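# Move the low-shelf cardboard box into the bench tote

## Task

Take the cardboard box off the low shelf and set it completely inside the tote that sits on the bench. Success requires that the tote stays in its spot on the bench with no visible shift or rotation, the low shelf is still upright at the end, the bench stays roughly where it was, and the robot has not fallen or been left tilted.

## Robot and tools

Robot: an omnidirectional base with a column about 1.7 m tall. A carriage rides up and down the column and carries two six-joint arms, each ending in a five-finger hand. Arm bases sit roughly 0.57 m plus lift_m above the floor, and the carriage hangs about 0.15 m lower than that. A hand can reach about 0.78 m from its shoulder but only about 0.4 m beneath its arm base. Parked arm: joints 1 to 6 at 0, 0.05, 0.05, 1.45, 0, 0. Cameras: carriage_camera (fixed, forward, tilted about 20 degrees down), left_wrist_camera and right_wrist_camera (each aimed at its own hand point).

Frames: all positions are in metres. The base frame has its origin on the floor below the base centre, x forward, y left, z up; the left_hand and right_hand readings are hand points in this frame. base_odometry uses the base frame as it stood at scene start and counts wheel rotation only, so slip appears as travel; heading is in rad, left positive, within -3.142 to 3.142.

move: one action. base holds a single relative command: translate_m (forward +, -2 to 2 m), strafe_m (left +, -2 to 2 m) or rotate_rad (counter-clockwise +, -6.3 to 6.3 rad). Each is an offset from where the base last reported itself. joints is a single object for both arms, keyed by name, with absolute targets: lift_m (0 to 1 m); <side>_joint1_rad (-2.617 to 3.054, 0 forward, + turns left); joint2 (0 to 3.141; 0 upper arm back and level, 1.57 vertical, 3.14 forward and level); joint3 (0 to 3.141, 0 folded, 3.14 straight); joint4 (-1.57 to 1.57, + lifts fingertips); joint5 (-1.57 to 1.57, + turns fingertips right, opposite to joint 1); joint6 (-2.094 to 2.094, hand roll, + clockwise viewed from the forearm). Hand keys per side: little, ring, middle, index, thumb_bend, thumb_turn, each -1 to 1 (+1 open/straight or thumb beside the palm, -1 curled or thumb opposite the fingers); force_limit -1 to 1 (a setting: about 0 N at -1 up to 10 N at +1, 15 N for thumb motors); speed -0.96 to 1 (a setting; full speed from +0.48). speeds caps this action only: translate_m and strafe_m 0.02 to 0.5 m/s, rotate_rad 0.05 to 1.57 rad/s, lift_m 0.08 to 0.27 m/s (default 0.25). min_time_s (0.1 to 8 s) sets a minimum duration for arm motions; 2 or more makes paths straighter, while too short a value makes the arm jump and overshoot. cameras: list of names or ["all"]. blocking false returns within about 0.5 s with motion continuing; a later move replaces only the targets it names. An action is capped at 15 s, and a drive is cut off at 14 s with time_out. Unknown keys make the call invalid; out-of-range values get it refused, and a refusal or an unrequested stop cancels your remaining move, wait and finished_scene calls in that reply.

wait(seconds 0 to 10, cameras) lets time pass and returns early once running moves settle. stop brakes every running motion (the base coasts a bit first); braked parts read stopped and may keep pressing. zoom_image(camera, region [x0,y0,x1,y1], max 504 x 504 px) enlarges part of that camera's newest image. show_instructions displays the reference pages. finished_scene ends the scene for good.

Results: base_status and joint_status give done, moving, off_target (came to rest short and may still push), contact_stop, time_out, not_followed (the arm was withheld because the arms would come too close; to clear it, resend one arm's current readings with joint 1 turned away, then the other), or limit_stop_at_motor_heat. on_its_own lists things the robot did without your command. <side>_hand_stopped_by lists six words for little, ring, middle, index, thumb_bend, thumb_turn: moving, target, force, stalled, fault. Load lines report fingertip force in N, positive when pushed open; a lost grip shows as loads near 0. motor_effort is in percent of maximum with the action's peak in brackets; if lift effort keeps dropping as the lift lowers, a hand is resting on something. Joint torques and a Motor temperatures line per arm follow; MOTOR HOT appears at 75 °C, and at 100 °C that arm goes limp for 30 to 60 s.

Gripping: a finger starts only when its target changes. It locks when it arrives or when load reaches force_limit. For a soft grip use speed -0.94 or lower. The hand point is 0.045 m in front of the palm; straight fingers extend 0.06 to 0.07 m past it. With the thumb turned fully in front, the hand can wrap objects 0.035 to 0.065 m thick. The scene begins with force_limit 0 and speed -0.8.

Cautions: the base stops on contact but ignores the arms, and hands report readings that sit high, especially at long reach; under about 1 kg a hand sags 7 to 25 cm. Never let the arms strike or squeeze each other. The robot can topple when the carriage is high, the arms are stretched and loaded, it pulls on something held, or it stops abruptly. Avoid backing under table edges. After a contact stop, back off about 0.2 m. Park arms to cool them. Do not drop the box, bump the shelf, tote or bench hard, or let anything fall. Thinking time keeps the scene clock running and lets moves continue.

Each tool is called after "Request:" in YAML: its name, and indented under it one key for each argument.

Reference images:

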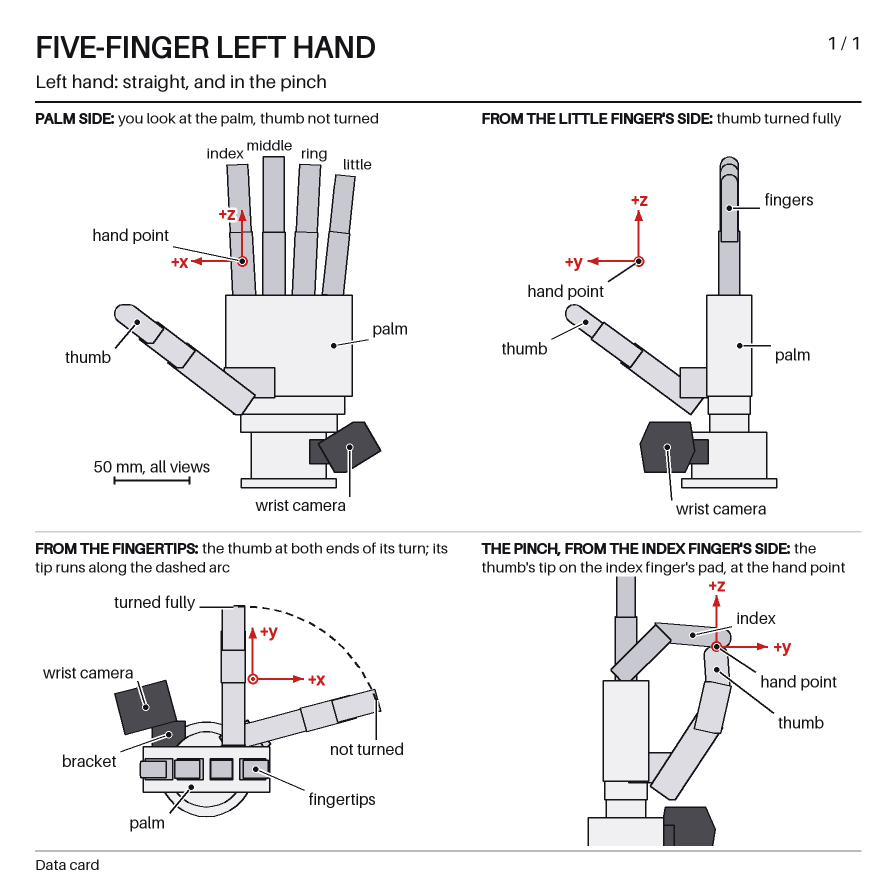

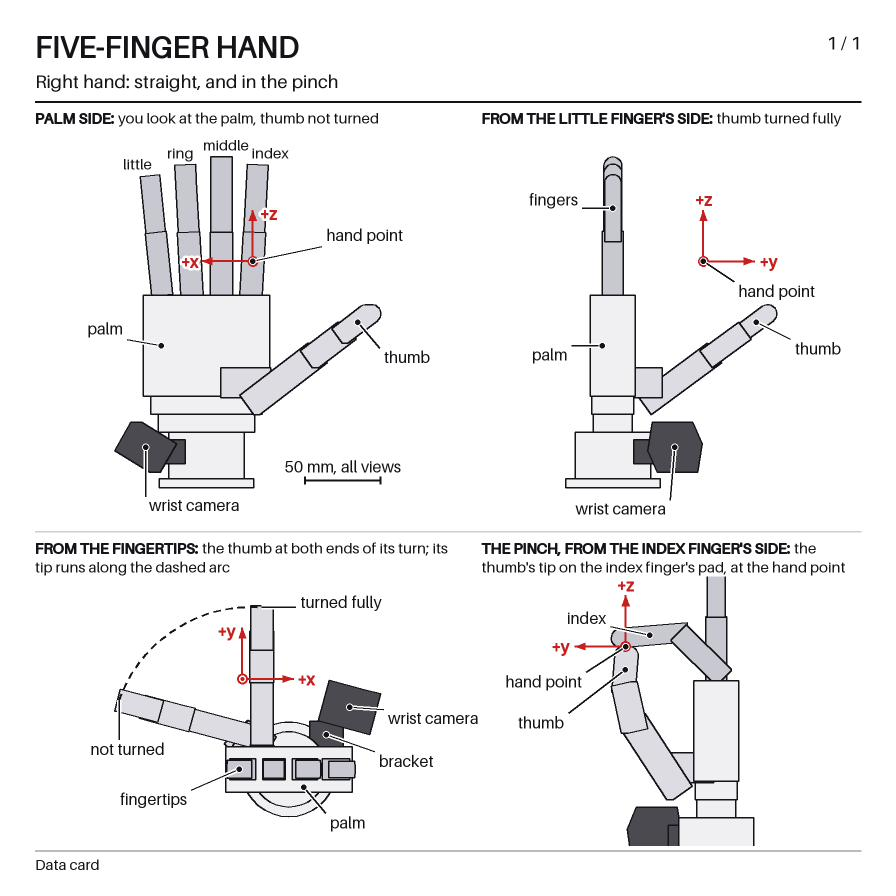

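## Session

Request:
move:

Scene clock: 0.00 s.
Joint torques (N m): no reading
Motor temperatures (°C): left_arm=[30 35 34 32 29 30] | right_arm=[30 32 36 31 30 32]
base_odometry: x=+0.000 y=+0.000 heading=+0.000
base_status: not commanded
joint_positions: lift_m=+0.300 left_joint1_rad=-0.005 left_joint2_rad=+0.030 left_joint3_rad=+0.035 left_joint4_rad=+1.444 left_joint5_rad=-0.005 left_joint6_rad=+0.044 right_joint1_rad=-0.017 right_joint2_rad=+0.062 right_joint3_rad=+0.064 right_joint4_rad=+1.409 right_joint5_rad=+0.031 right_joint6_rad=-0.047 left_hand_little=+1.000 left_hand_ring=+1.000 left_hand_middle=+1.000 left_hand_index=+1.000 left_hand_thumb_turn=+1.000 left_hand_thumb_bend=+1.000 left_hand_force_limit=+0.000 left_hand_speed=-0.800 right_hand_little=+1.000 right_hand_ring=+1.000 right_hand_middle=+1.000 right_hand_index=+1.000 right_hand_thumb_turn=+1.000 right_hand_thumb_bend=+1.000 right_hand_force_limit=+0.000 right_hand_speed=-0.800
joint_status: not commanded
left_hand_stopped_by: target,target,target,target,target,target
right_hand_stopped_by: target,target,target,target,target,target
left_little_load_n: 0.0
left_ring_load_n: 0.0
left_middle_load_n: 0.0
left_index_load_n: 0.0
left_thumb_bend_load_n: 0.0
left_thumb_turn_load_n: 0.0
right_little_load_n: 0.0
right_ring_load_n: 0.0
right_middle_load_n: 0.0
right_index_load_n: -0.5
right_thumb_bend_load_n: 0.0
right_thumb_turn_load_n: 0.0
motor_effort: lift_m=+33 drive_wheels=+0
left_hand: x=+0.3245 y=+0.2806 z=+1.3408 quat_wxyz=(+0.720, -0.043, +0.042, -0.692) (m; base frame)
right_hand: x=+0.3356 y=-0.2881 z=+1.3453 quat_wxyz=(+0.681, -0.046, +0.067, -0.728) (m; base frame)
pictures: carriage_camera, left_wrist_camera, right_wrist_camera
Images, in order (width x height): carriage_camera 896x504, left_wrist_camera 896x504, right_wrist_camera 896x504.

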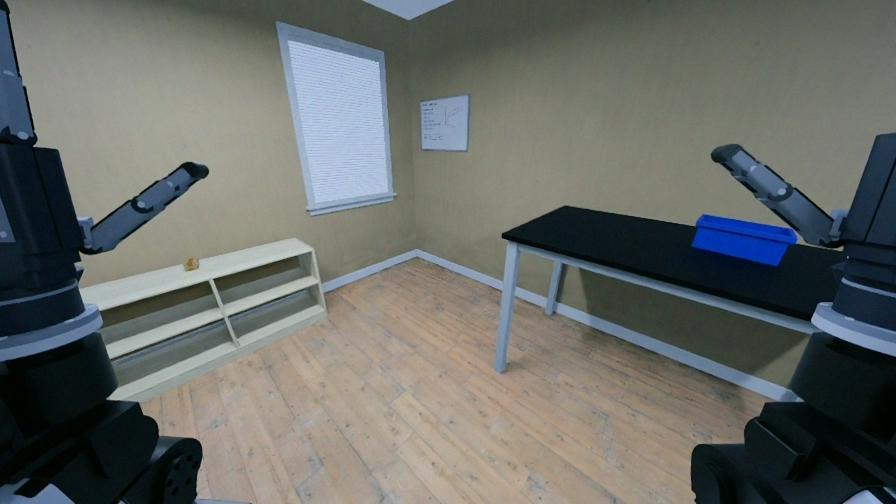

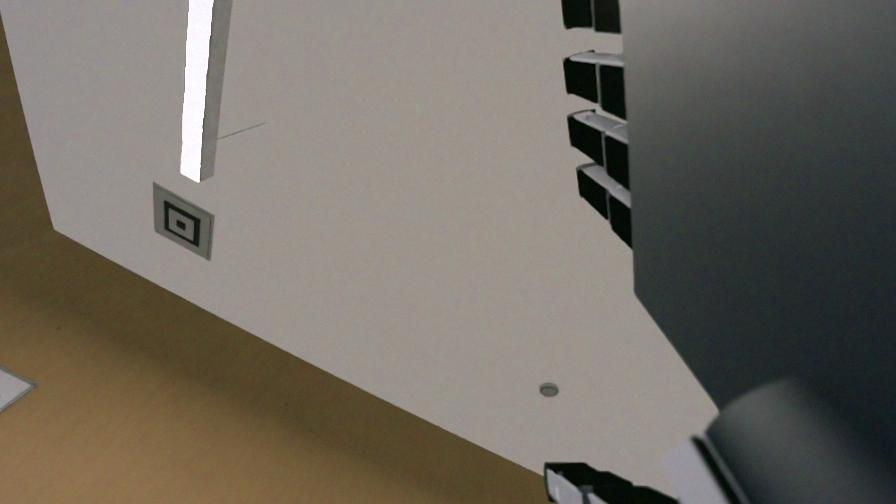

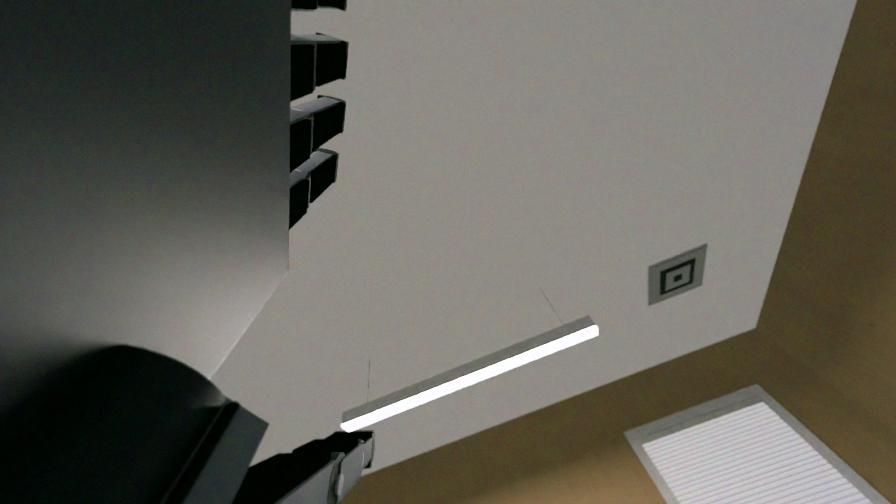

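Request:
zoom_image:
  camera: "carriage_camera"
  region: [80, 220, 340, 400]

Request:
zoom_image:
  camera: "carriage_camera"
  region: [640, 180, 896, 340]

Scaled by 1.938 from the camera's 896x504 image, which has a finer 1280x720 frame.

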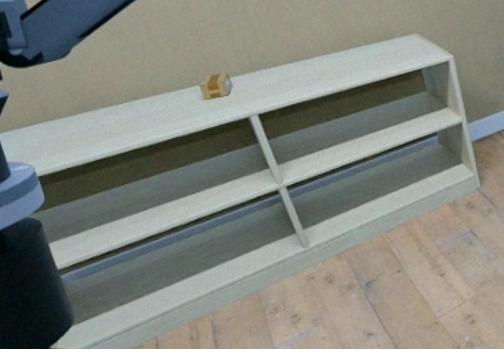

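Scaled by 1.969 from the camera's 896x504 image, which has a finer 1280x720 frame.

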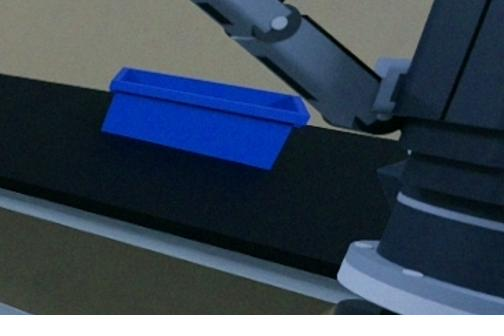

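Request:
move:
  base: {"rotate_rad": 0.5}
  cameras: ["carriage_camera"]

Scene clock: 7.03 s.
Joint torques (N m): left_arm=[0.14 3.37 5.56 0.06 0.06 0.07] | right_arm=[0.02 3.93 5.85 0.16 0.08 0.09]
move: done
base_odometry: x=+0.000 y=+0.000 heading=+0.500
base_status: done
joint_positions: lift_m=+0.300 left_joint1_rad=-0.005 left_joint2_rad=+0.030 left_joint3_rad=+0.035 left_joint4_rad=+1.444 left_joint5_rad=-0.005 left_joint6_rad=+0.044 right_joint1_rad=-0.017 right_joint2_rad=+0.062 right_joint3_rad=+0.064 right_joint4_rad=+1.408 right_joint5_rad=+0.031 right_joint6_rad=-0.047 left_hand_little=+1.000 left_hand_ring=+1.000 left_hand_middle=+1.000 left_hand_index=+1.000 left_hand_thumb_turn=+1.000 left_hand_thumb_bend=+1.000 left_hand_force_limit=+0.000 left_hand_speed=-0.800 right_hand_little=+1.000 right_hand_ring=+1.000 right_hand_middle=+1.000 right_hand_index=+1.000 right_hand_thumb_turn=+1.000 right_hand_thumb_bend=+1.000 right_hand_force_limit=+0.000 right_hand_speed=-0.800
joint_status: not commanded
left_hand_stopped_by: target,target,target,target,target,target
right_hand_stopped_by: target,target,target,target,target,target
left_little_load_n: 0.0
left_ring_load_n: 0.0
left_middle_load_n: 0.0
left_index_load_n: 0.0
left_thumb_bend_load_n: 0.0
left_thumb_turn_load_n: 0.0
right_little_load_n: -0.5
right_ring_load_n: 0.0
right_middle_load_n: 0.0
right_index_load_n: 0.0
right_thumb_bend_load_n: 0.0
right_thumb_turn_load_n: 0.0
motor_effort: lift_m=+28(33) drive_wheels=+3(8)
left_hand: x=+0.3245 y=+0.2806 z=+1.3408 quat_wxyz=(+0.720, -0.043, +0.042, -0.692) (m; base frame)
right_hand: x=+0.3359 y=-0.2881 z=+1.3452 quat_wxyz=(+0.681, -0.047, +0.067, -0.728) (m; base frame)
pictures: carriage_camera
Images, in order (width x height): carriage_camera 896x504.

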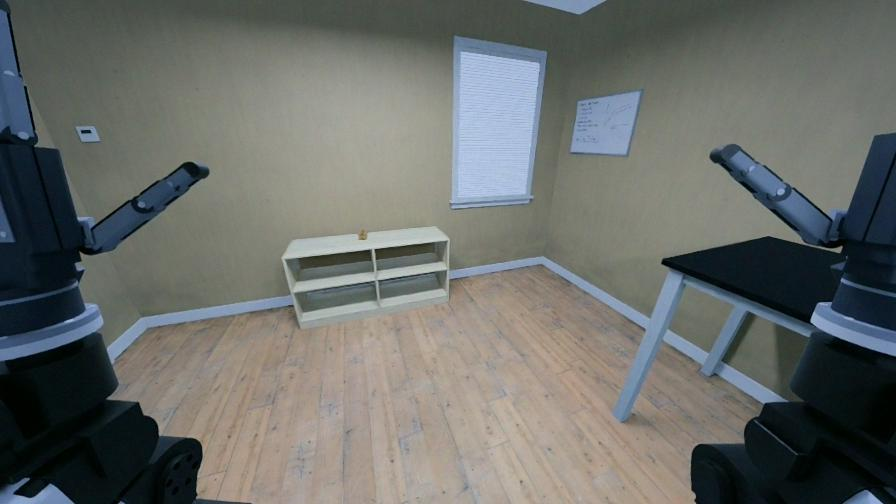

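Request:
move:
  base: {"rotate_rad": 0.295}
  cameras: []

Request:
move:
  base: {"translate_m": 1.3}
  cameras: ["carriage_camera"]

Request:
zoom_image:
  camera: "carriage_camera"
  region: [350, 220, 550, 340]

Scene clock: 16.70 s.
Joint torques (N m): left_arm=[0.14 3.36 5.55 0.06 0.06 0.07] | right_arm=[0.01 3.89 5.85 0.15 0.1 0.09]
move: done
base_odometry: x=+0.000 y=+0.000 heading=+0.794
base_status: done
joint_positions: lift_m=+0.300 left_joint1_rad=-0.005 left_joint2_rad=+0.030 left_joint3_rad=+0.035 left_joint4_rad=+1.444 left_joint5_rad=-0.005 left_joint6_rad=+0.044 right_joint1_rad=-0.017 right_joint2_rad=+0.062 right_joint3_rad=+0.064 right_joint4_rad=+1.407 right_joint5_rad=+0.031 right_joint6_rad=-0.047 left_hand_little=+1.000 left_hand_ring=+1.000 left_hand_middle=+1.000 left_hand_index=+1.000 left_hand_thumb_turn=+1.000 left_hand_thumb_bend=+1.000 left_hand_force_limit=+0.000 left_hand_speed=-0.800 right_hand_little=+1.000 right_hand_ring=+1.000 right_hand_middle=+1.000 right_hand_index=+1.000 right_hand_thumb_turn=+1.000 right_hand_thumb_bend=+1.000 right_hand_force_limit=+0.000 right_hand_speed=-0.800
joint_status: not commanded
left_hand_stopped_by: target,target,target,target,target,target
right_hand_stopped_by: target,target,target,target,target,target
left_little_load_n: 0.0
left_ring_load_n: 0.0
left_middle_load_n: 0.0
left_index_load_n: 0.0
left_thumb_bend_load_n: -0.5
left_thumb_turn_load_n: 0.0
right_little_load_n: 0.0
right_ring_load_n: 0.0
right_middle_load_n: 0.0
right_index_load_n: 0.0
right_thumb_bend_load_n: 0.0
right_thumb_turn_load_n: 0.0
motor_effort: lift_m=+30(35) drive_wheels=+3(8)
left_hand: x=+0.3245 y=+0.2806 z=+1.3408 quat_wxyz=(+0.720, -0.043, +0.042, -0.692) (m; base frame)
right_hand: x=+0.3361 y=-0.2881 z=+1.3451 quat_wxyz=(+0.681, -0.047, +0.067, -0.728) (m; base frame)
pictures: none
No camera images: "cameras" was empty.

Scene clock: 21.67 s.
Joint torques (N m): left_arm=[0.14 3.36 5.56 0.06 0.06 0.07] | right_arm=[0.01 3.9 5.86 0.12 0.08 0.09]
move: done
base_odometry: x=+0.910 y=+0.929 heading=+0.795
base_status: done
joint_positions: lift_m=+0.300 left_joint1_rad=-0.005 left_joint2_rad=+0.030 left_joint3_rad=+0.035 left_joint4_rad=+1.444 left_joint5_rad=-0.005 left_joint6_rad=+0.044 right_joint1_rad=-0.017 right_joint2_rad=+0.062 right_joint3_rad=+0.064 right_joint4_rad=+1.409 right_joint5_rad=+0.031 right_joint6_rad=-0.047 left_hand_little=+1.000 left_hand_ring=+1.000 left_hand_middle=+1.000 left_hand_index=+1.000 left_hand_thumb_turn=+1.000 left_hand_thumb_bend=+1.000 left_hand_force_limit=+0.000 left_hand_speed=-0.800 right_hand_little=+1.000 right_hand_ring=+1.000 right_hand_middle=+1.000 right_hand_index=+1.000 right_hand_thumb_turn=+1.000 right_hand_thumb_bend=+1.000 right_hand_force_limit=+0.000 right_hand_speed=-0.800
joint_status: not commanded
left_hand_stopped_by: target,target,target,target,target,target
right_hand_stopped_by: target,target,target,target,target,target
left_little_load_n: 0.0
left_ring_load_n: 0.0
left_middle_load_n: 0.0
left_index_load_n: 0.0
left_thumb_bend_load_n: 0.0
left_thumb_turn_load_n: 0.0
right_little_load_n: 0.0
right_ring_load_n: 0.0
right_middle_load_n: 0.0
right_index_load_n: 0.0
right_thumb_bend_load_n: 0.0
right_thumb_turn_load_n: 0.0
motor_effort: lift_m=+29(34) drive_wheels=-5(15)
left_hand: x=+0.3245 y=+0.2806 z=+1.3408 quat_wxyz=(+0.720, -0.043, +0.042, -0.692) (m; base frame)
right_hand: x=+0.3357 y=-0.2881 z=+1.3452 quat_wxyz=(+0.681, -0.047, +0.067, -0.728) (m; base frame)
pictures: carriage_camera
Images, in order (width x height): carriage_camera 896x504.

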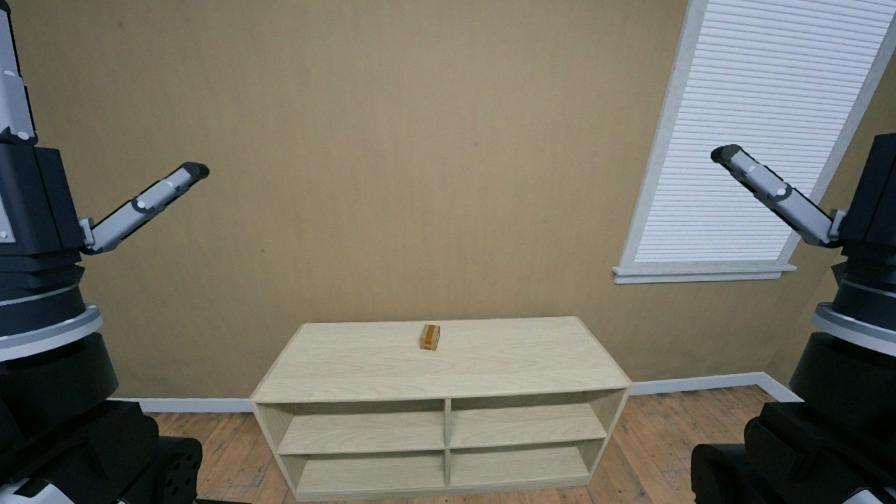

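Scaled by 2.520 from the camera's 896x504 image, which has a finer 1280x720 frame.

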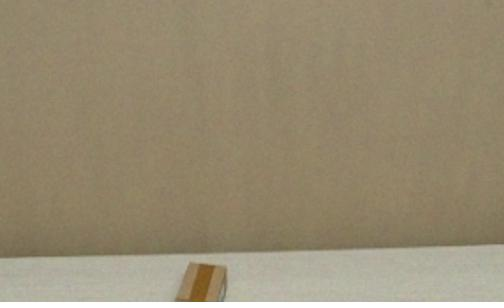

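Request:
zoom_image:
  camera: "carriage_camera"
  region: [380, 300, 480, 370]

Scaled by 5.040 from the camera's 896x504 image, which has a finer 1280x720 frame.

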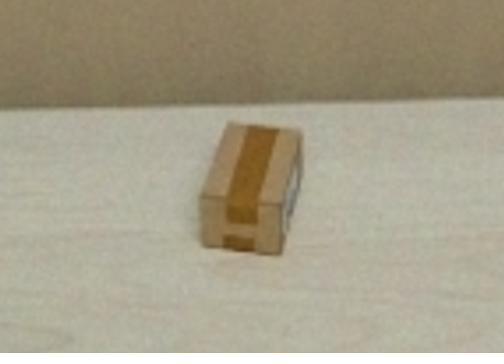

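Request:
move:
  joints: {"lift_m": 0.5, "right_joint1_rad": 0, "right_joint2_rad": 1.3, "right_joint3_rad": 1.57, "right_joint4_rad": -0.6, "right_joint5_rad": 0, "right_joint6_rad": 0}
  cameras: ["carriage_camera"]

Request:
move:
  joints: {"right_joint3_rad": 1.1, "right_joint4_rad": -0.6}
  cameras: ["carriage_camera"]

Scene clock: 97.93 s.
Joint torques (N m): left_arm=[0.14 3.37 5.55 0.06 0.06 0.07] | right_arm=[0.49 -3.22 9.35 2.19 0.02 0.2]
move: done
base_odometry: x=+0.910 y=+0.929 heading=+0.795
base_status: not commanded
joint_positions: lift_m=+0.500 left_joint1_rad=-0.005 left_joint2_rad=+0.030 left_joint3_rad=+0.035 left_joint4_rad=+1.444 left_joint5_rad=-0.005 left_joint6_rad=+0.044 right_joint1_rad=-0.005 right_joint2_rad=+1.297 right_joint3_rad=+1.540 right_joint4_rad=-0.598 right_joint5_rad=+0.010 right_joint6_rad=-0.012 left_hand_little=+1.000 left_hand_ring=+1.000 left_hand_middle=+1.000 left_hand_index=+1.000 left_hand_thumb_turn=+1.000 left_hand_thumb_bend=+1.000 left_hand_force_limit=+0.000 left_hand_speed=-0.800 right_hand_little=+1.000 right_hand_ring=+1.000 right_hand_middle=+1.000 right_hand_index=+1.000 right_hand_thumb_turn=+1.000 right_hand_thumb_bend=+1.000 right_hand_force_limit=+0.000 right_hand_speed=-0.800
joint_status: all done
left_hand_stopped_by: target,target,target,target,target,target
right_hand_stopped_by: target,target,target,target,target,target
left_little_load_n: 0.0
left_ring_load_n: 0.0
left_middle_load_n: 0.0
left_index_load_n: 0.0
left_thumb_bend_load_n: 0.0
left_thumb_turn_load_n: 0.0
right_little_load_n: 0.0
right_ring_load_n: 0.0
right_middle_load_n: 0.0
right_index_load_n: 0.0
right_thumb_bend_load_n: 0.0
right_thumb_turn_load_n: 0.0
motor_effort: lift_m=+34(44) drive_wheels=-6(6)
left_hand: x=+0.3245 y=+0.2806 z=+1.5406 quat_wxyz=(+0.720, -0.043, +0.042, -0.692) (m; base frame)
right_hand: x=+0.6332 y=-0.2822 z=+1.4336 quat_wxyz=(+0.397, -0.580, +0.581, -0.410) (m; base frame)
pictures: carriage_camera
Images, in order (width x height): carriage_camera 896x504.

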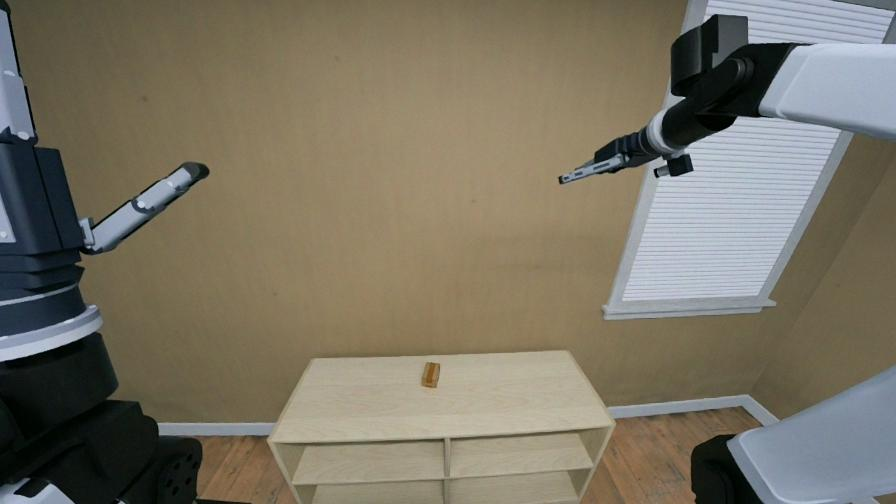

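Scene clock: 99.03 s.
Joint torques (N m): left_arm=[0.13 3.37 5.56 0.06 0.06 0.07] | right_arm=[0.54 -3.9 6.52 1.92 0.02 0.19]
move: done
base_odometry: x=+0.910 y=+0.929 heading=+0.795
base_status: not commanded
joint_positions: lift_m=+0.500 left_joint1_rad=-0.005 left_joint2_rad=+0.030 left_joint3_rad=+0.035 left_joint4_rad=+1.444 left_joint5_rad=-0.005 left_joint6_rad=+0.044 right_joint1_rad=-0.005 right_joint2_rad=+1.301 right_joint3_rad=+1.104 right_joint4_rad=-0.614 right_joint5_rad=+0.009 right_joint6_rad=-0.011 left_hand_little=+1.000 left_hand_ring=+1.000 left_hand_middle=+1.000 left_hand_index=+1.000 left_hand_thumb_turn=+1.000 left_hand_thumb_bend=+1.000 left_hand_force_limit=+0.000 left_hand_speed=-0.800 right_hand_little=+1.000 right_hand_ring=+1.000 right_hand_middle=+1.000 right_hand_index=+1.000 right_hand_thumb_turn=+1.000 right_hand_thumb_bend=+1.000 right_hand_force_limit=+0.000 right_hand_speed=-0.800
joint_status: all done
left_hand_stopped_by: target,target,target,target,target,target
right_hand_stopped_by: target,target,target,target,target,target
left_little_load_n: 0.0
left_ring_load_n: 0.0
left_middle_load_n: 0.0
left_index_load_n: 0.0
left_thumb_bend_load_n: 0.0
left_thumb_turn_load_n: 0.5
right_little_load_n: 0.0
right_ring_load_n: -0.5
right_middle_load_n: 0.0
right_index_load_n: 0.0
right_thumb_bend_load_n: 0.0
right_thumb_turn_load_n: 0.0
motor_effort: lift_m=+34(34) drive_wheels=-5(6)
left_hand: x=+0.3245 y=+0.2806 z=+1.5406 quat_wxyz=(+0.720, -0.043, +0.042, -0.692) (m; base frame)
right_hand: x=+0.5732 y=-0.2817 z=+1.2416 quat_wxyz=(+0.257, -0.657, +0.656, -0.268) (m; base frame)
pictures: carriage_camera
Images, in order (width x height): carriage_camera 896x504.

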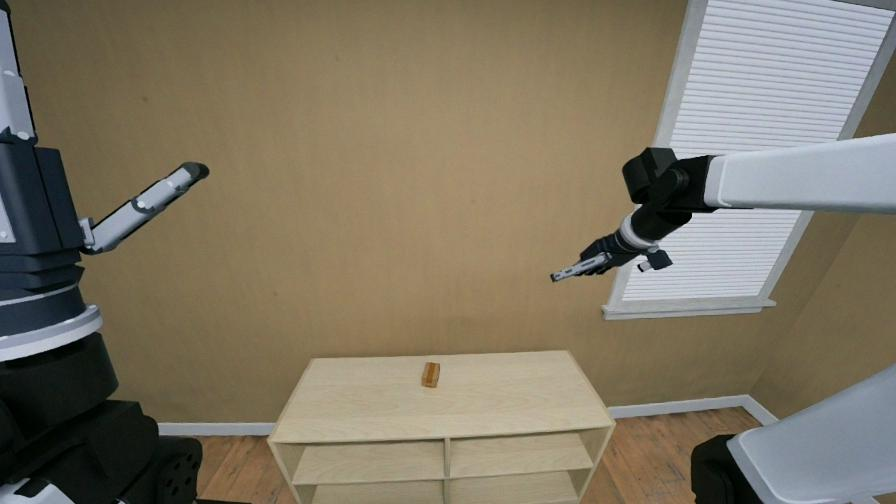

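Request:
zoom_image:
  camera: "carriage_camera"
  region: [396, 340, 466, 410]

Scaled by 7.200 from the camera's 896x504 image, which has a finer 1280x720 frame.

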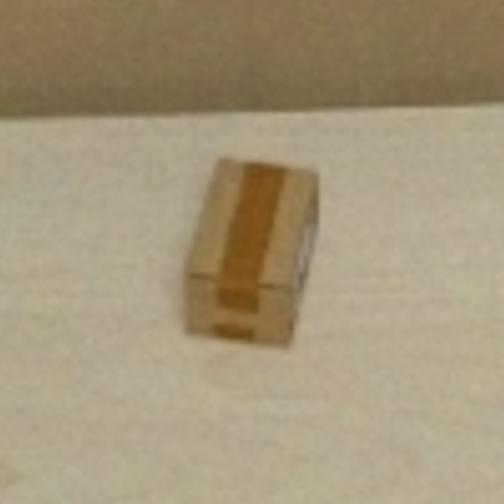

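Request:
move:
  base: {"rotate_rad": -0.115}
  cameras: []

Request:
move:
  base: {"strafe_m": 0.237}
  speeds: {"strafe_m": 0.2}
  cameras: []

Request:
move:
  base: {"translate_m": 0.2}
  speeds: {"translate_m": 0.2}
  cameras: ["carriage_camera"]

Request:
zoom_image:
  camera: "carriage_camera"
  region: [400, 360, 550, 480]

Scene clock: 165.13 s.
Joint torques (N m): left_arm=[0.14 3.36 5.56 0.06 0.06 0.07] | right_arm=[0.21 -3.86 6.63 1.91 0.03 0.2]
Motor temperatures (°C): left_arm=[30 35 37 31 29 29] | right_arm=[30 34 43 39 30 31]
move: done
base_odometry: x=+0.910 y=+0.929 heading=+0.680
base_status: done
joint_positions: lift_m=+0.500 left_joint1_rad=-0.005 left_joint2_rad=+0.030 left_joint3_rad=+0.035 left_joint4_rad=+1.444 left_joint5_rad=-0.005 left_joint6_rad=+0.044 right_joint1_rad=-0.002 right_joint2_rad=+1.301 right_joint3_rad=+1.104 right_joint4_rad=-0.613 right_joint5_rad=+0.007 right_joint6_rad=-0.011 left_hand_little=+1.000 left_hand_ring=+1.000 left_hand_middle=+1.000 left_hand_index=+1.000 left_hand_thumb_turn=+1.000 left_hand_thumb_bend=+1.000 left_hand_force_limit=+0.000 left_hand_speed=-0.800 right_hand_little=+1.000 right_hand_ring=+1.000 right_hand_middle=+1.000 right_hand_index=+1.000 right_hand_thumb_turn=+1.000 right_hand_thumb_bend=+1.000 right_hand_force_limit=+0.000 right_hand_speed=-0.800
joint_status: not commanded
left_hand_stopped_by: target,target,target,target,target,target
right_hand_stopped_by: target,target,target,target,target,target
left_little_load_n: 0.0
left_ring_load_n: 0.0
left_middle_load_n: 0.0
left_index_load_n: 0.0
left_thumb_bend_load_n: 0.0
left_thumb_turn_load_n: 0.0
right_little_load_n: 0.0
right_ring_load_n: 0.0
right_middle_load_n: 0.0
right_index_load_n: 0.0
right_thumb_bend_load_n: 0.0
right_thumb_turn_load_n: 0.0
motor_effort: lift_m=+33(36) drive_wheels=-3(8)
left_hand: x=+0.3246 y=+0.2806 z=+1.5406 quat_wxyz=(+0.720, -0.044, +0.042, -0.692) (m; base frame)
right_hand: x=+0.5734 y=-0.2802 z=+1.2419 quat_wxyz=(+0.259, -0.658, +0.654, -0.267) (m; base frame)
pictures: none
No camera images: "cameras" was empty.

Scene clock: 167.40 s.
Joint torques (N m): left_arm=[0.09 3.37 5.57 0.06 0.08 0.07] | right_arm=[0.23 -3.95 6.6 1.92 0.04 0.19]
move: done
base_odometry: x=+0.761 y=+1.113 heading=+0.680
base_status: done
joint_positions: lift_m=+0.500 left_joint1_rad=-0.004 left_joint2_rad=+0.030 left_joint3_rad=+0.035 left_joint4_rad=+1.444 left_joint5_rad=-0.005 left_joint6_rad=+0.044 right_joint1_rad=-0.002 right_joint2_rad=+1.301 right_joint3_rad=+1.104 right_joint4_rad=-0.613 right_joint5_rad=+0.005 right_joint6_rad=-0.011 left_hand_little=+1.000 left_hand_ring=+1.000 left_hand_middle=+1.000 left_hand_index=+1.000 left_hand_thumb_turn=+1.000 left_hand_thumb_bend=+1.000 left_hand_force_limit=+0.000 left_hand_speed=-0.800 right_hand_little=+1.000 right_hand_ring=+1.000 right_hand_middle=+1.000 right_hand_index=+1.000 right_hand_thumb_turn=+1.000 right_hand_thumb_bend=+1.000 right_hand_force_limit=+0.000 right_hand_speed=-0.800
joint_status: not commanded
left_hand_stopped_by: target,target,target,target,target,target
right_hand_stopped_by: target,target,target,target,target,target
left_little_load_n: 0.0
left_ring_load_n: 0.0
left_middle_load_n: 0.0
left_index_load_n: 0.0
left_thumb_bend_load_n: 0.0
left_thumb_turn_load_n: 0.0
right_little_load_n: -0.5
right_ring_load_n: 0.0
right_middle_load_n: 0.0
right_index_load_n: 0.0
right_thumb_bend_load_n: 0.0
right_thumb_turn_load_n: 0.0
motor_effort: lift_m=+31(36) drive_wheels=-3(11)
left_hand: x=+0.3246 y=+0.2806 z=+1.5406 quat_wxyz=(+0.720, -0.044, +0.042, -0.691) (m; base frame)
right_hand: x=+0.5734 y=-0.2798 z=+1.2419 quat_wxyz=(+0.259, -0.659, +0.654, -0.266) (m; base frame)
pictures: none
No camera images: "cameras" was empty.

Scene clock: 169.60 s.
Joint torques (N m): left_arm=[0.12 3.37 5.55 0.06 0.06 0.07] | right_arm=[0.21 -3.9 6.56 1.9 0.05 0.21]
move: done
base_odometry: x=+0.916 y=+1.239 heading=+0.680
base_status: done
joint_positions: lift_m=+0.500 left_joint1_rad=-0.004 left_joint2_rad=+0.030 left_joint3_rad=+0.035 left_joint4_rad=+1.444 left_joint5_rad=-0.005 left_joint6_rad=+0.044 right_joint1_rad=-0.002 right_joint2_rad=+1.301 right_joint3_rad=+1.104 right_joint4_rad=-0.612 right_joint5_rad=+0.005 right_joint6_rad=-0.011 left_hand_little=+1.000 left_hand_ring=+1.000 left_hand_middle=+1.000 left_hand_index=+1.000 left_hand_thumb_turn=+1.000 left_hand_thumb_bend=+1.000 left_hand_force_limit=+0.000 left_hand_speed=-0.800 right_hand_little=+1.000 right_hand_ring=+1.000 right_hand_middle=+1.000 right_hand_index=+1.000 right_hand_thumb_turn=+1.000 right_hand_thumb_bend=+1.000 right_hand_force_limit=+0.000 right_hand_speed=-0.800
joint_status: not commanded
left_hand_stopped_by: target,target,target,target,target,target
right_hand_stopped_by: target,target,target,target,target,target
left_little_load_n: 0.0
left_ring_load_n: 0.0
left_middle_load_n: 0.0
left_index_load_n: 0.0
left_thumb_bend_load_n: 0.0
left_thumb_turn_load_n: 0.0
right_little_load_n: 0.0
right_ring_load_n: 0.0
right_middle_load_n: 0.0
right_index_load_n: 0.0
right_thumb_bend_load_n: 0.0
right_thumb_turn_load_n: 0.0
motor_effort: lift_m=+32(36) drive_wheels=-3(8)
left_hand: x=+0.3246 y=+0.2806 z=+1.5406 quat_wxyz=(+0.720, -0.044, +0.042, -0.691) (m; base frame)
right_hand: x=+0.5735 y=-0.2798 z=+1.2420 quat_wxyz=(+0.260, -0.659, +0.654, -0.266) (m; base frame)
pictures: carriage_camera
Images, in order (width x height): carriage_camera 896x504.

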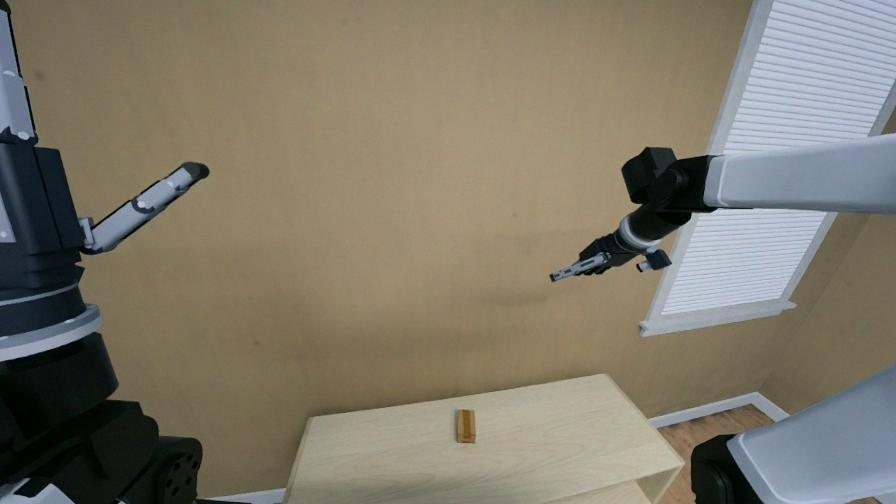

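Scaled by 3.360 from the camera's 896x504 image, which has a finer 1280x720 frame.

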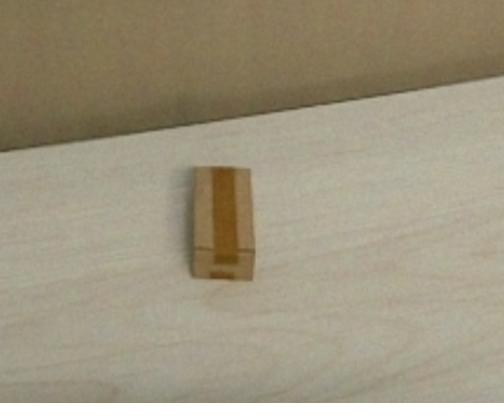

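Request:
move:
  base: {"translate_m": 0.05}
  joints: {"lift_m": 0.52, "right_joint1_rad": 0.426, "right_joint2_rad": 2.868, "right_joint3_rad": 1.746, "right_joint4_rad": -0.115, "right_joint5_rad": -0.626, "right_joint6_rad": -1.037, "right_hand_thumb_turn": -1}
  speeds: {"translate_m": 0.1}
  min_time_s: 3
  cameras: ["all"]

Scene clock: 208.73 s.
Joint torques (N m): left_arm=[0.13 3.36 5.55 0.07 0.06 0.07] | right_arm=[0.4 -10.86 6.49 1.12 -0.42 -0.01]
move: done
base_odometry: x=+0.955 y=+1.271 heading=+0.681
base_status: done
joint_positions: lift_m=+0.520 left_joint1_rad=-0.004 left_joint2_rad=+0.030 left_joint3_rad=+0.035 left_joint4_rad=+1.443 left_joint5_rad=-0.005 left_joint6_rad=+0.044 right_joint1_rad=+0.422 right_joint2_rad=+2.857 right_joint3_rad=+1.724 right_joint4_rad=-0.128 right_joint5_rad=-0.614 right_joint6_rad=-1.027 left_hand_little=+1.000 left_hand_ring=+1.000 left_hand_middle=+1.000 left_hand_index=+1.000 left_hand_thumb_turn=+1.000 left_hand_thumb_bend=+1.000 left_hand_force_limit=+0.000 left_hand_speed=-0.800 right_hand_little=+1.000 right_hand_ring=+1.000 right_hand_middle=+1.000 right_hand_index=+1.000 right_hand_thumb_turn=-1.000 right_hand_thumb_bend=+1.000 right_hand_force_limit=+0.000 right_hand_speed=-0.800
joint_status: all done
left_hand_stopped_by: target,target,target,target,target,target
right_hand_stopped_by: target,target,target,target,target,target
left_little_load_n: 0.0
left_ring_load_n: 0.0
left_middle_load_n: 0.0
left_index_load_n: 0.0
left_thumb_bend_load_n: 0.0
left_thumb_turn_load_n: 0.0
right_little_load_n: 0.0
right_ring_load_n: 0.0
right_middle_load_n: 0.0
right_index_load_n: 0.0
right_thumb_bend_load_n: 0.0
right_thumb_turn_load_n: 0.5
motor_effort: lift_m=+32(40) drive_wheels=-3(8)
left_hand: x=+0.3247 y=+0.2806 z=+1.5605 quat_wxyz=(+0.720, -0.044, +0.043, -0.691) (m; base frame)
right_hand: x=+0.6105 y=-0.0469 z=+0.8512 quat_wxyz=(+0.333, -0.943, +0.011, +0.009) (m; base frame)
pictures: carriage_camera, left_wrist_camera, right_wrist_camera
Images, in order (width x height): carriage_camera 896x504, left_wrist_camera 896x504, right_wrist_camera 896x504.

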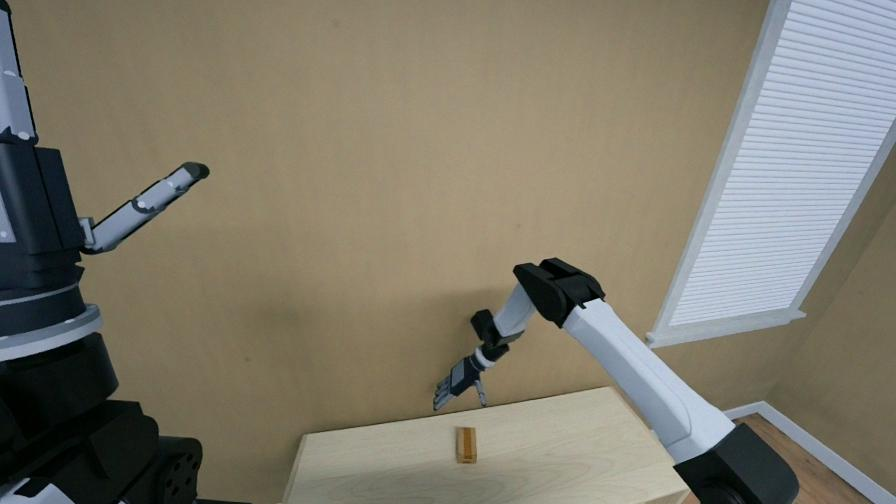

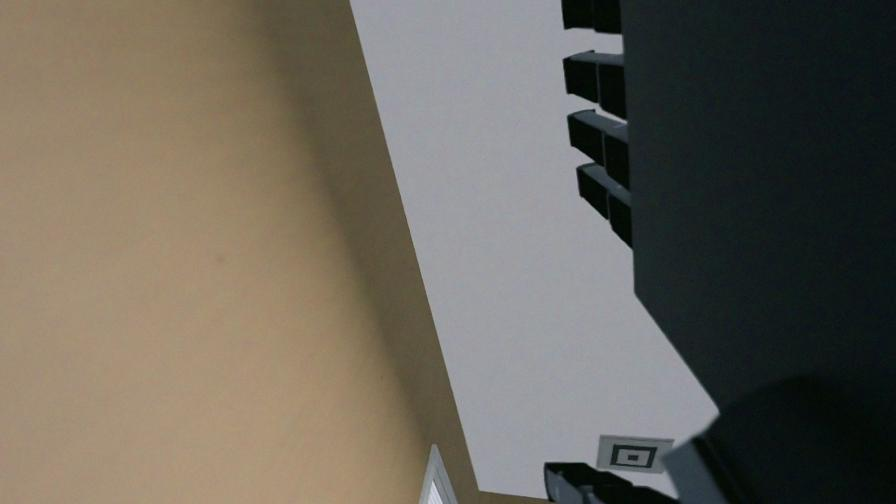

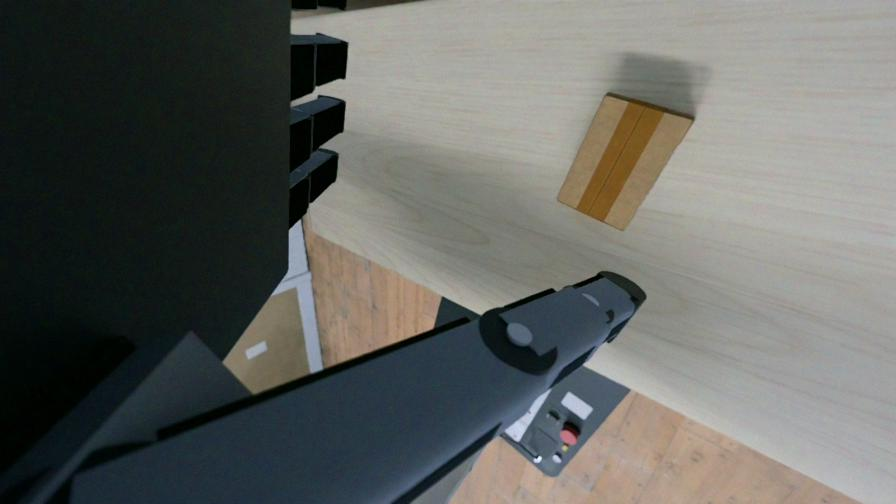

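Request:
zoom_image:
  camera: "carriage_camera"
  region: [420, 340, 520, 480]

Scaled by 3.600 from the camera's 896x504 image, which has a finer 1280x720 frame.

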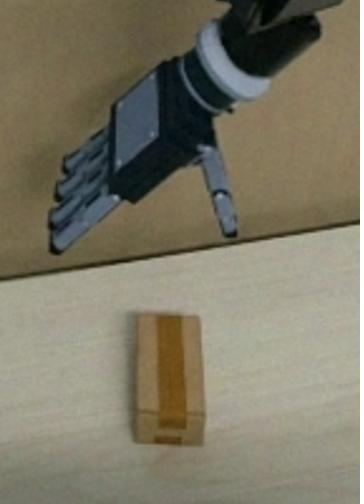

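Request:
move:
  joints: {"lift_m": 0.44}
  cameras: ["carriage_camera", "right_wrist_camera"]

Request:
zoom_image:
  camera: "carriage_camera"
  region: [400, 330, 540, 490]

Scene clock: 232.13 s.
Joint torques (N m): left_arm=[0.12 3.36 5.56 0.07 0.06 0.07] | right_arm=[0.42 -12.07 5.82 1.07 -0.37 0]
Motor temperatures (°C): left_arm=[30 35 38 30 29 29] | right_arm=[30 49 41 37 30 31]
move: done
base_odometry: x=+0.955 y=+1.271 heading=+0.681
base_status: not commanded
joint_positions: lift_m=+0.440 left_joint1_rad=-0.004 left_joint2_rad=+0.030 left_joint3_rad=+0.035 left_joint4_rad=+1.443 left_joint5_rad=-0.005 left_joint6_rad=+0.044 right_joint1_rad=+0.422 right_joint2_rad=+2.871 right_joint3_rad=+1.732 right_joint4_rad=-0.121 right_joint5_rad=-0.618 right_joint6_rad=-1.027 left_hand_little=+1.000 left_hand_ring=+1.000 left_hand_middle=+1.000 left_hand_index=+1.000 left_hand_thumb_turn=+1.000 left_hand_thumb_bend=+1.000 left_hand_force_limit=+0.000 left_hand_speed=-0.800 right_hand_little=+1.000 right_hand_ring=+1.000 right_hand_middle=+1.000 right_hand_index=+1.000 right_hand_thumb_turn=-1.000 right_hand_thumb_bend=+1.000 right_hand_force_limit=+0.000 right_hand_speed=-0.800
joint_status: all done
left_hand_stopped_by: target,target,target,target,target,target
right_hand_stopped_by: target,target,target,target,target,target
left_little_load_n: 0.0
left_ring_load_n: 0.0
left_middle_load_n: -0.5
left_index_load_n: 0.0
left_thumb_bend_load_n: 0.0
left_thumb_turn_load_n: 0.0
right_little_load_n: 0.0
right_ring_load_n: 0.0
right_middle_load_n: -0.5
right_index_load_n: 0.0
right_thumb_bend_load_n: 0.0
right_thumb_turn_load_n: 0.0
motor_effort: lift_m=+27(32) drive_wheels=-3(4)
left_hand: x=+0.3247 y=+0.2806 z=+1.4811 quat_wxyz=(+0.720, -0.044, +0.043, -0.691) (m; base frame)
right_hand: x=+0.6103 y=-0.0462 z=+0.7677 quat_wxyz=(+0.335, -0.942, +0.011, +0.009) (m; base frame)
pictures: carriage_camera, right_wrist_camera
Images, in order (width x height): carriage_camera 896x504, right_wrist_camera 896x504.

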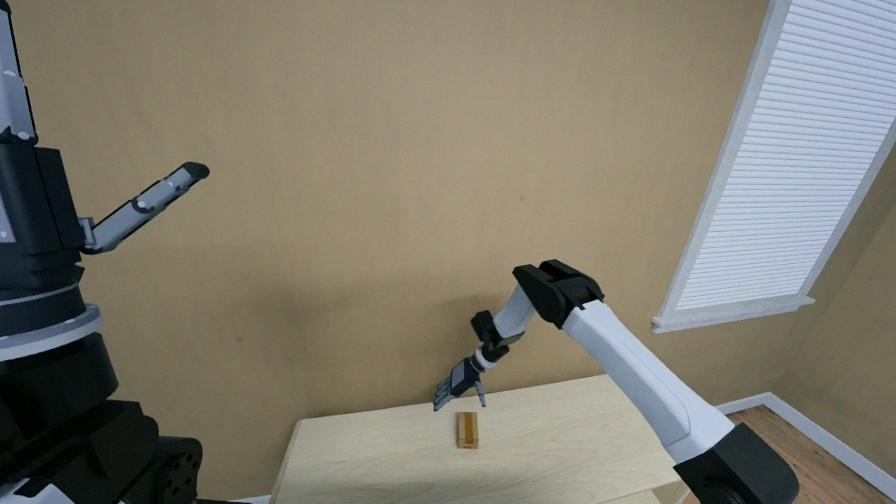

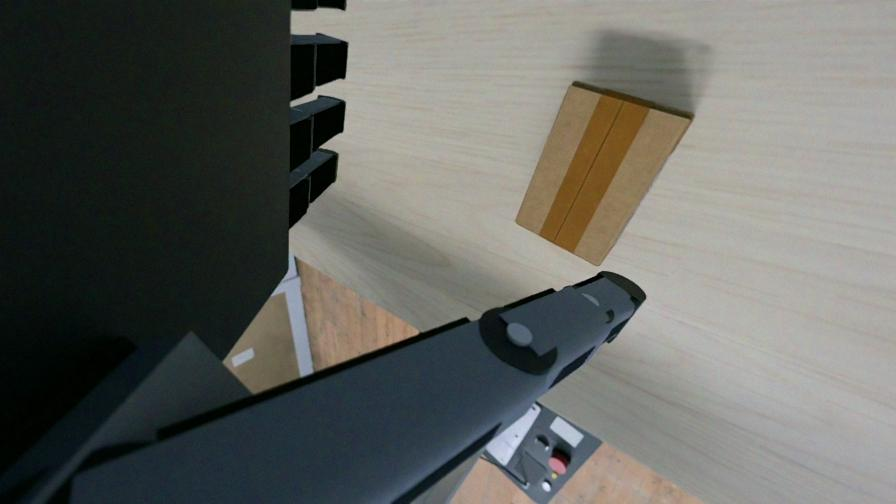

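Scaled by 3.150 from the camera's 896x504 image, which has a finer 1280x720 frame.

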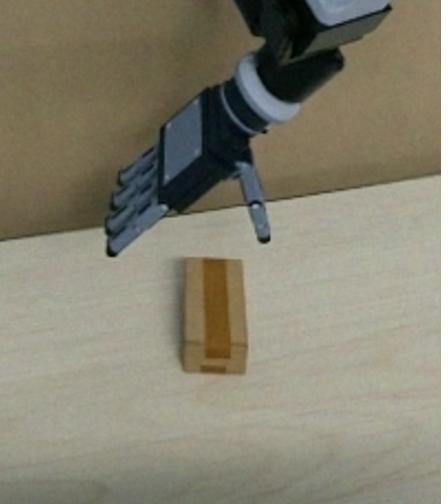

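Request:
move:
  joints: {"lift_m": 0.365}
  speeds: {"lift_m": 0.1}
  cameras: ["carriage_camera", "right_wrist_camera"]

Request:
zoom_image:
  camera: "carriage_camera"
  region: [400, 330, 540, 490]

Scene clock: 250.07 s.
Joint torques (N m): left_arm=[0.12 3.37 5.57 0.07 0.06 0.07] | right_arm=[0.36 -12.04 5.75 1.04 -0.36 -0.02]
move: done
base_odometry: x=+0.955 y=+1.271 heading=+0.681
base_status: not commanded
joint_positions: lift_m=+0.365 left_joint1_rad=-0.004 left_joint2_rad=+0.030 left_joint3_rad=+0.035 left_joint4_rad=+1.443 left_joint5_rad=-0.005 left_joint6_rad=+0.044 right_joint1_rad=+0.422 right_joint2_rad=+2.872 right_joint3_rad=+1.733 right_joint4_rad=-0.120 right_joint5_rad=-0.619 right_joint6_rad=-1.027 left_hand_little=+1.000 left_hand_ring=+1.000 left_hand_middle=+1.000 left_hand_index=+1.000 left_hand_thumb_turn=+1.000 left_hand_thumb_bend=+1.000 left_hand_force_limit=+0.000 left_hand_speed=-0.800 right_hand_little=+1.000 right_hand_ring=+1.000 right_hand_middle=+1.000 right_hand_index=+1.000 right_hand_thumb_turn=-1.000 right_hand_thumb_bend=+1.000 right_hand_force_limit=+0.000 right_hand_speed=-0.800
joint_status: all done
left_hand_stopped_by: target,target,target,target,target,target
right_hand_stopped_by: target,target,target,target,target,target
left_little_load_n: 0.0
left_ring_load_n: 0.0
left_middle_load_n: 0.0
left_index_load_n: 0.0
left_thumb_bend_load_n: 0.0
left_thumb_turn_load_n: 0.0
right_little_load_n: 0.0
right_ring_load_n: 0.0
right_middle_load_n: 0.0
right_index_load_n: 0.0
right_thumb_bend_load_n: 0.0
right_thumb_turn_load_n: 0.0
motor_effort: lift_m=+27(29) drive_wheels=+1(4)
left_hand: x=+0.3247 y=+0.2806 z=+1.4061 quat_wxyz=(+0.720, -0.044, +0.043, -0.691) (m; base frame)
right_hand: x=+0.6108 y=-0.0459 z=+0.6927 quat_wxyz=(+0.335, -0.942, +0.010, +0.008) (m; base frame)
pictures: carriage_camera, right_wrist_camera
Images, in order (width x height): carriage_camera 896x504, right_wrist_camera 896x504.

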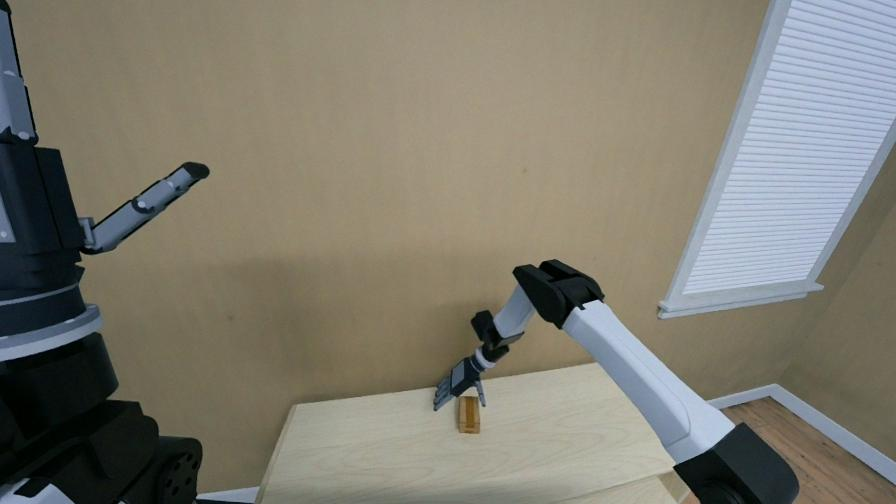

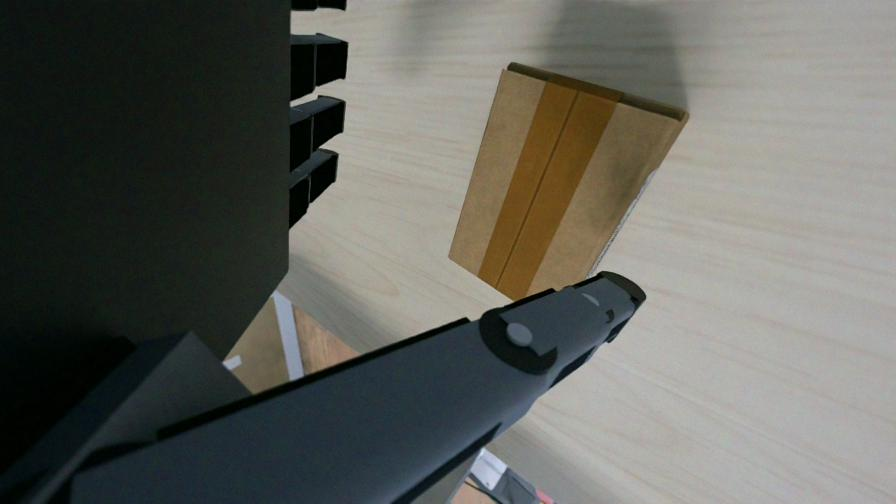

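Scaled by 3.150 from the camera's 896x504 image, which has a finer 1280x720 frame.

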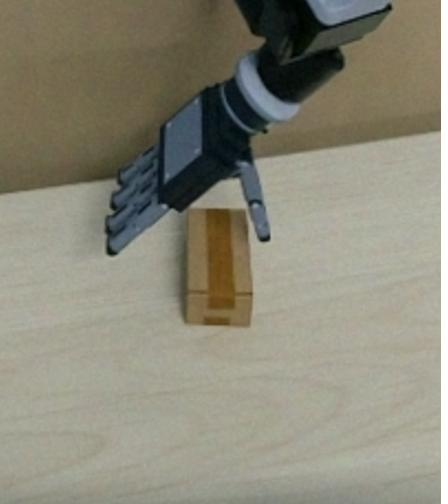

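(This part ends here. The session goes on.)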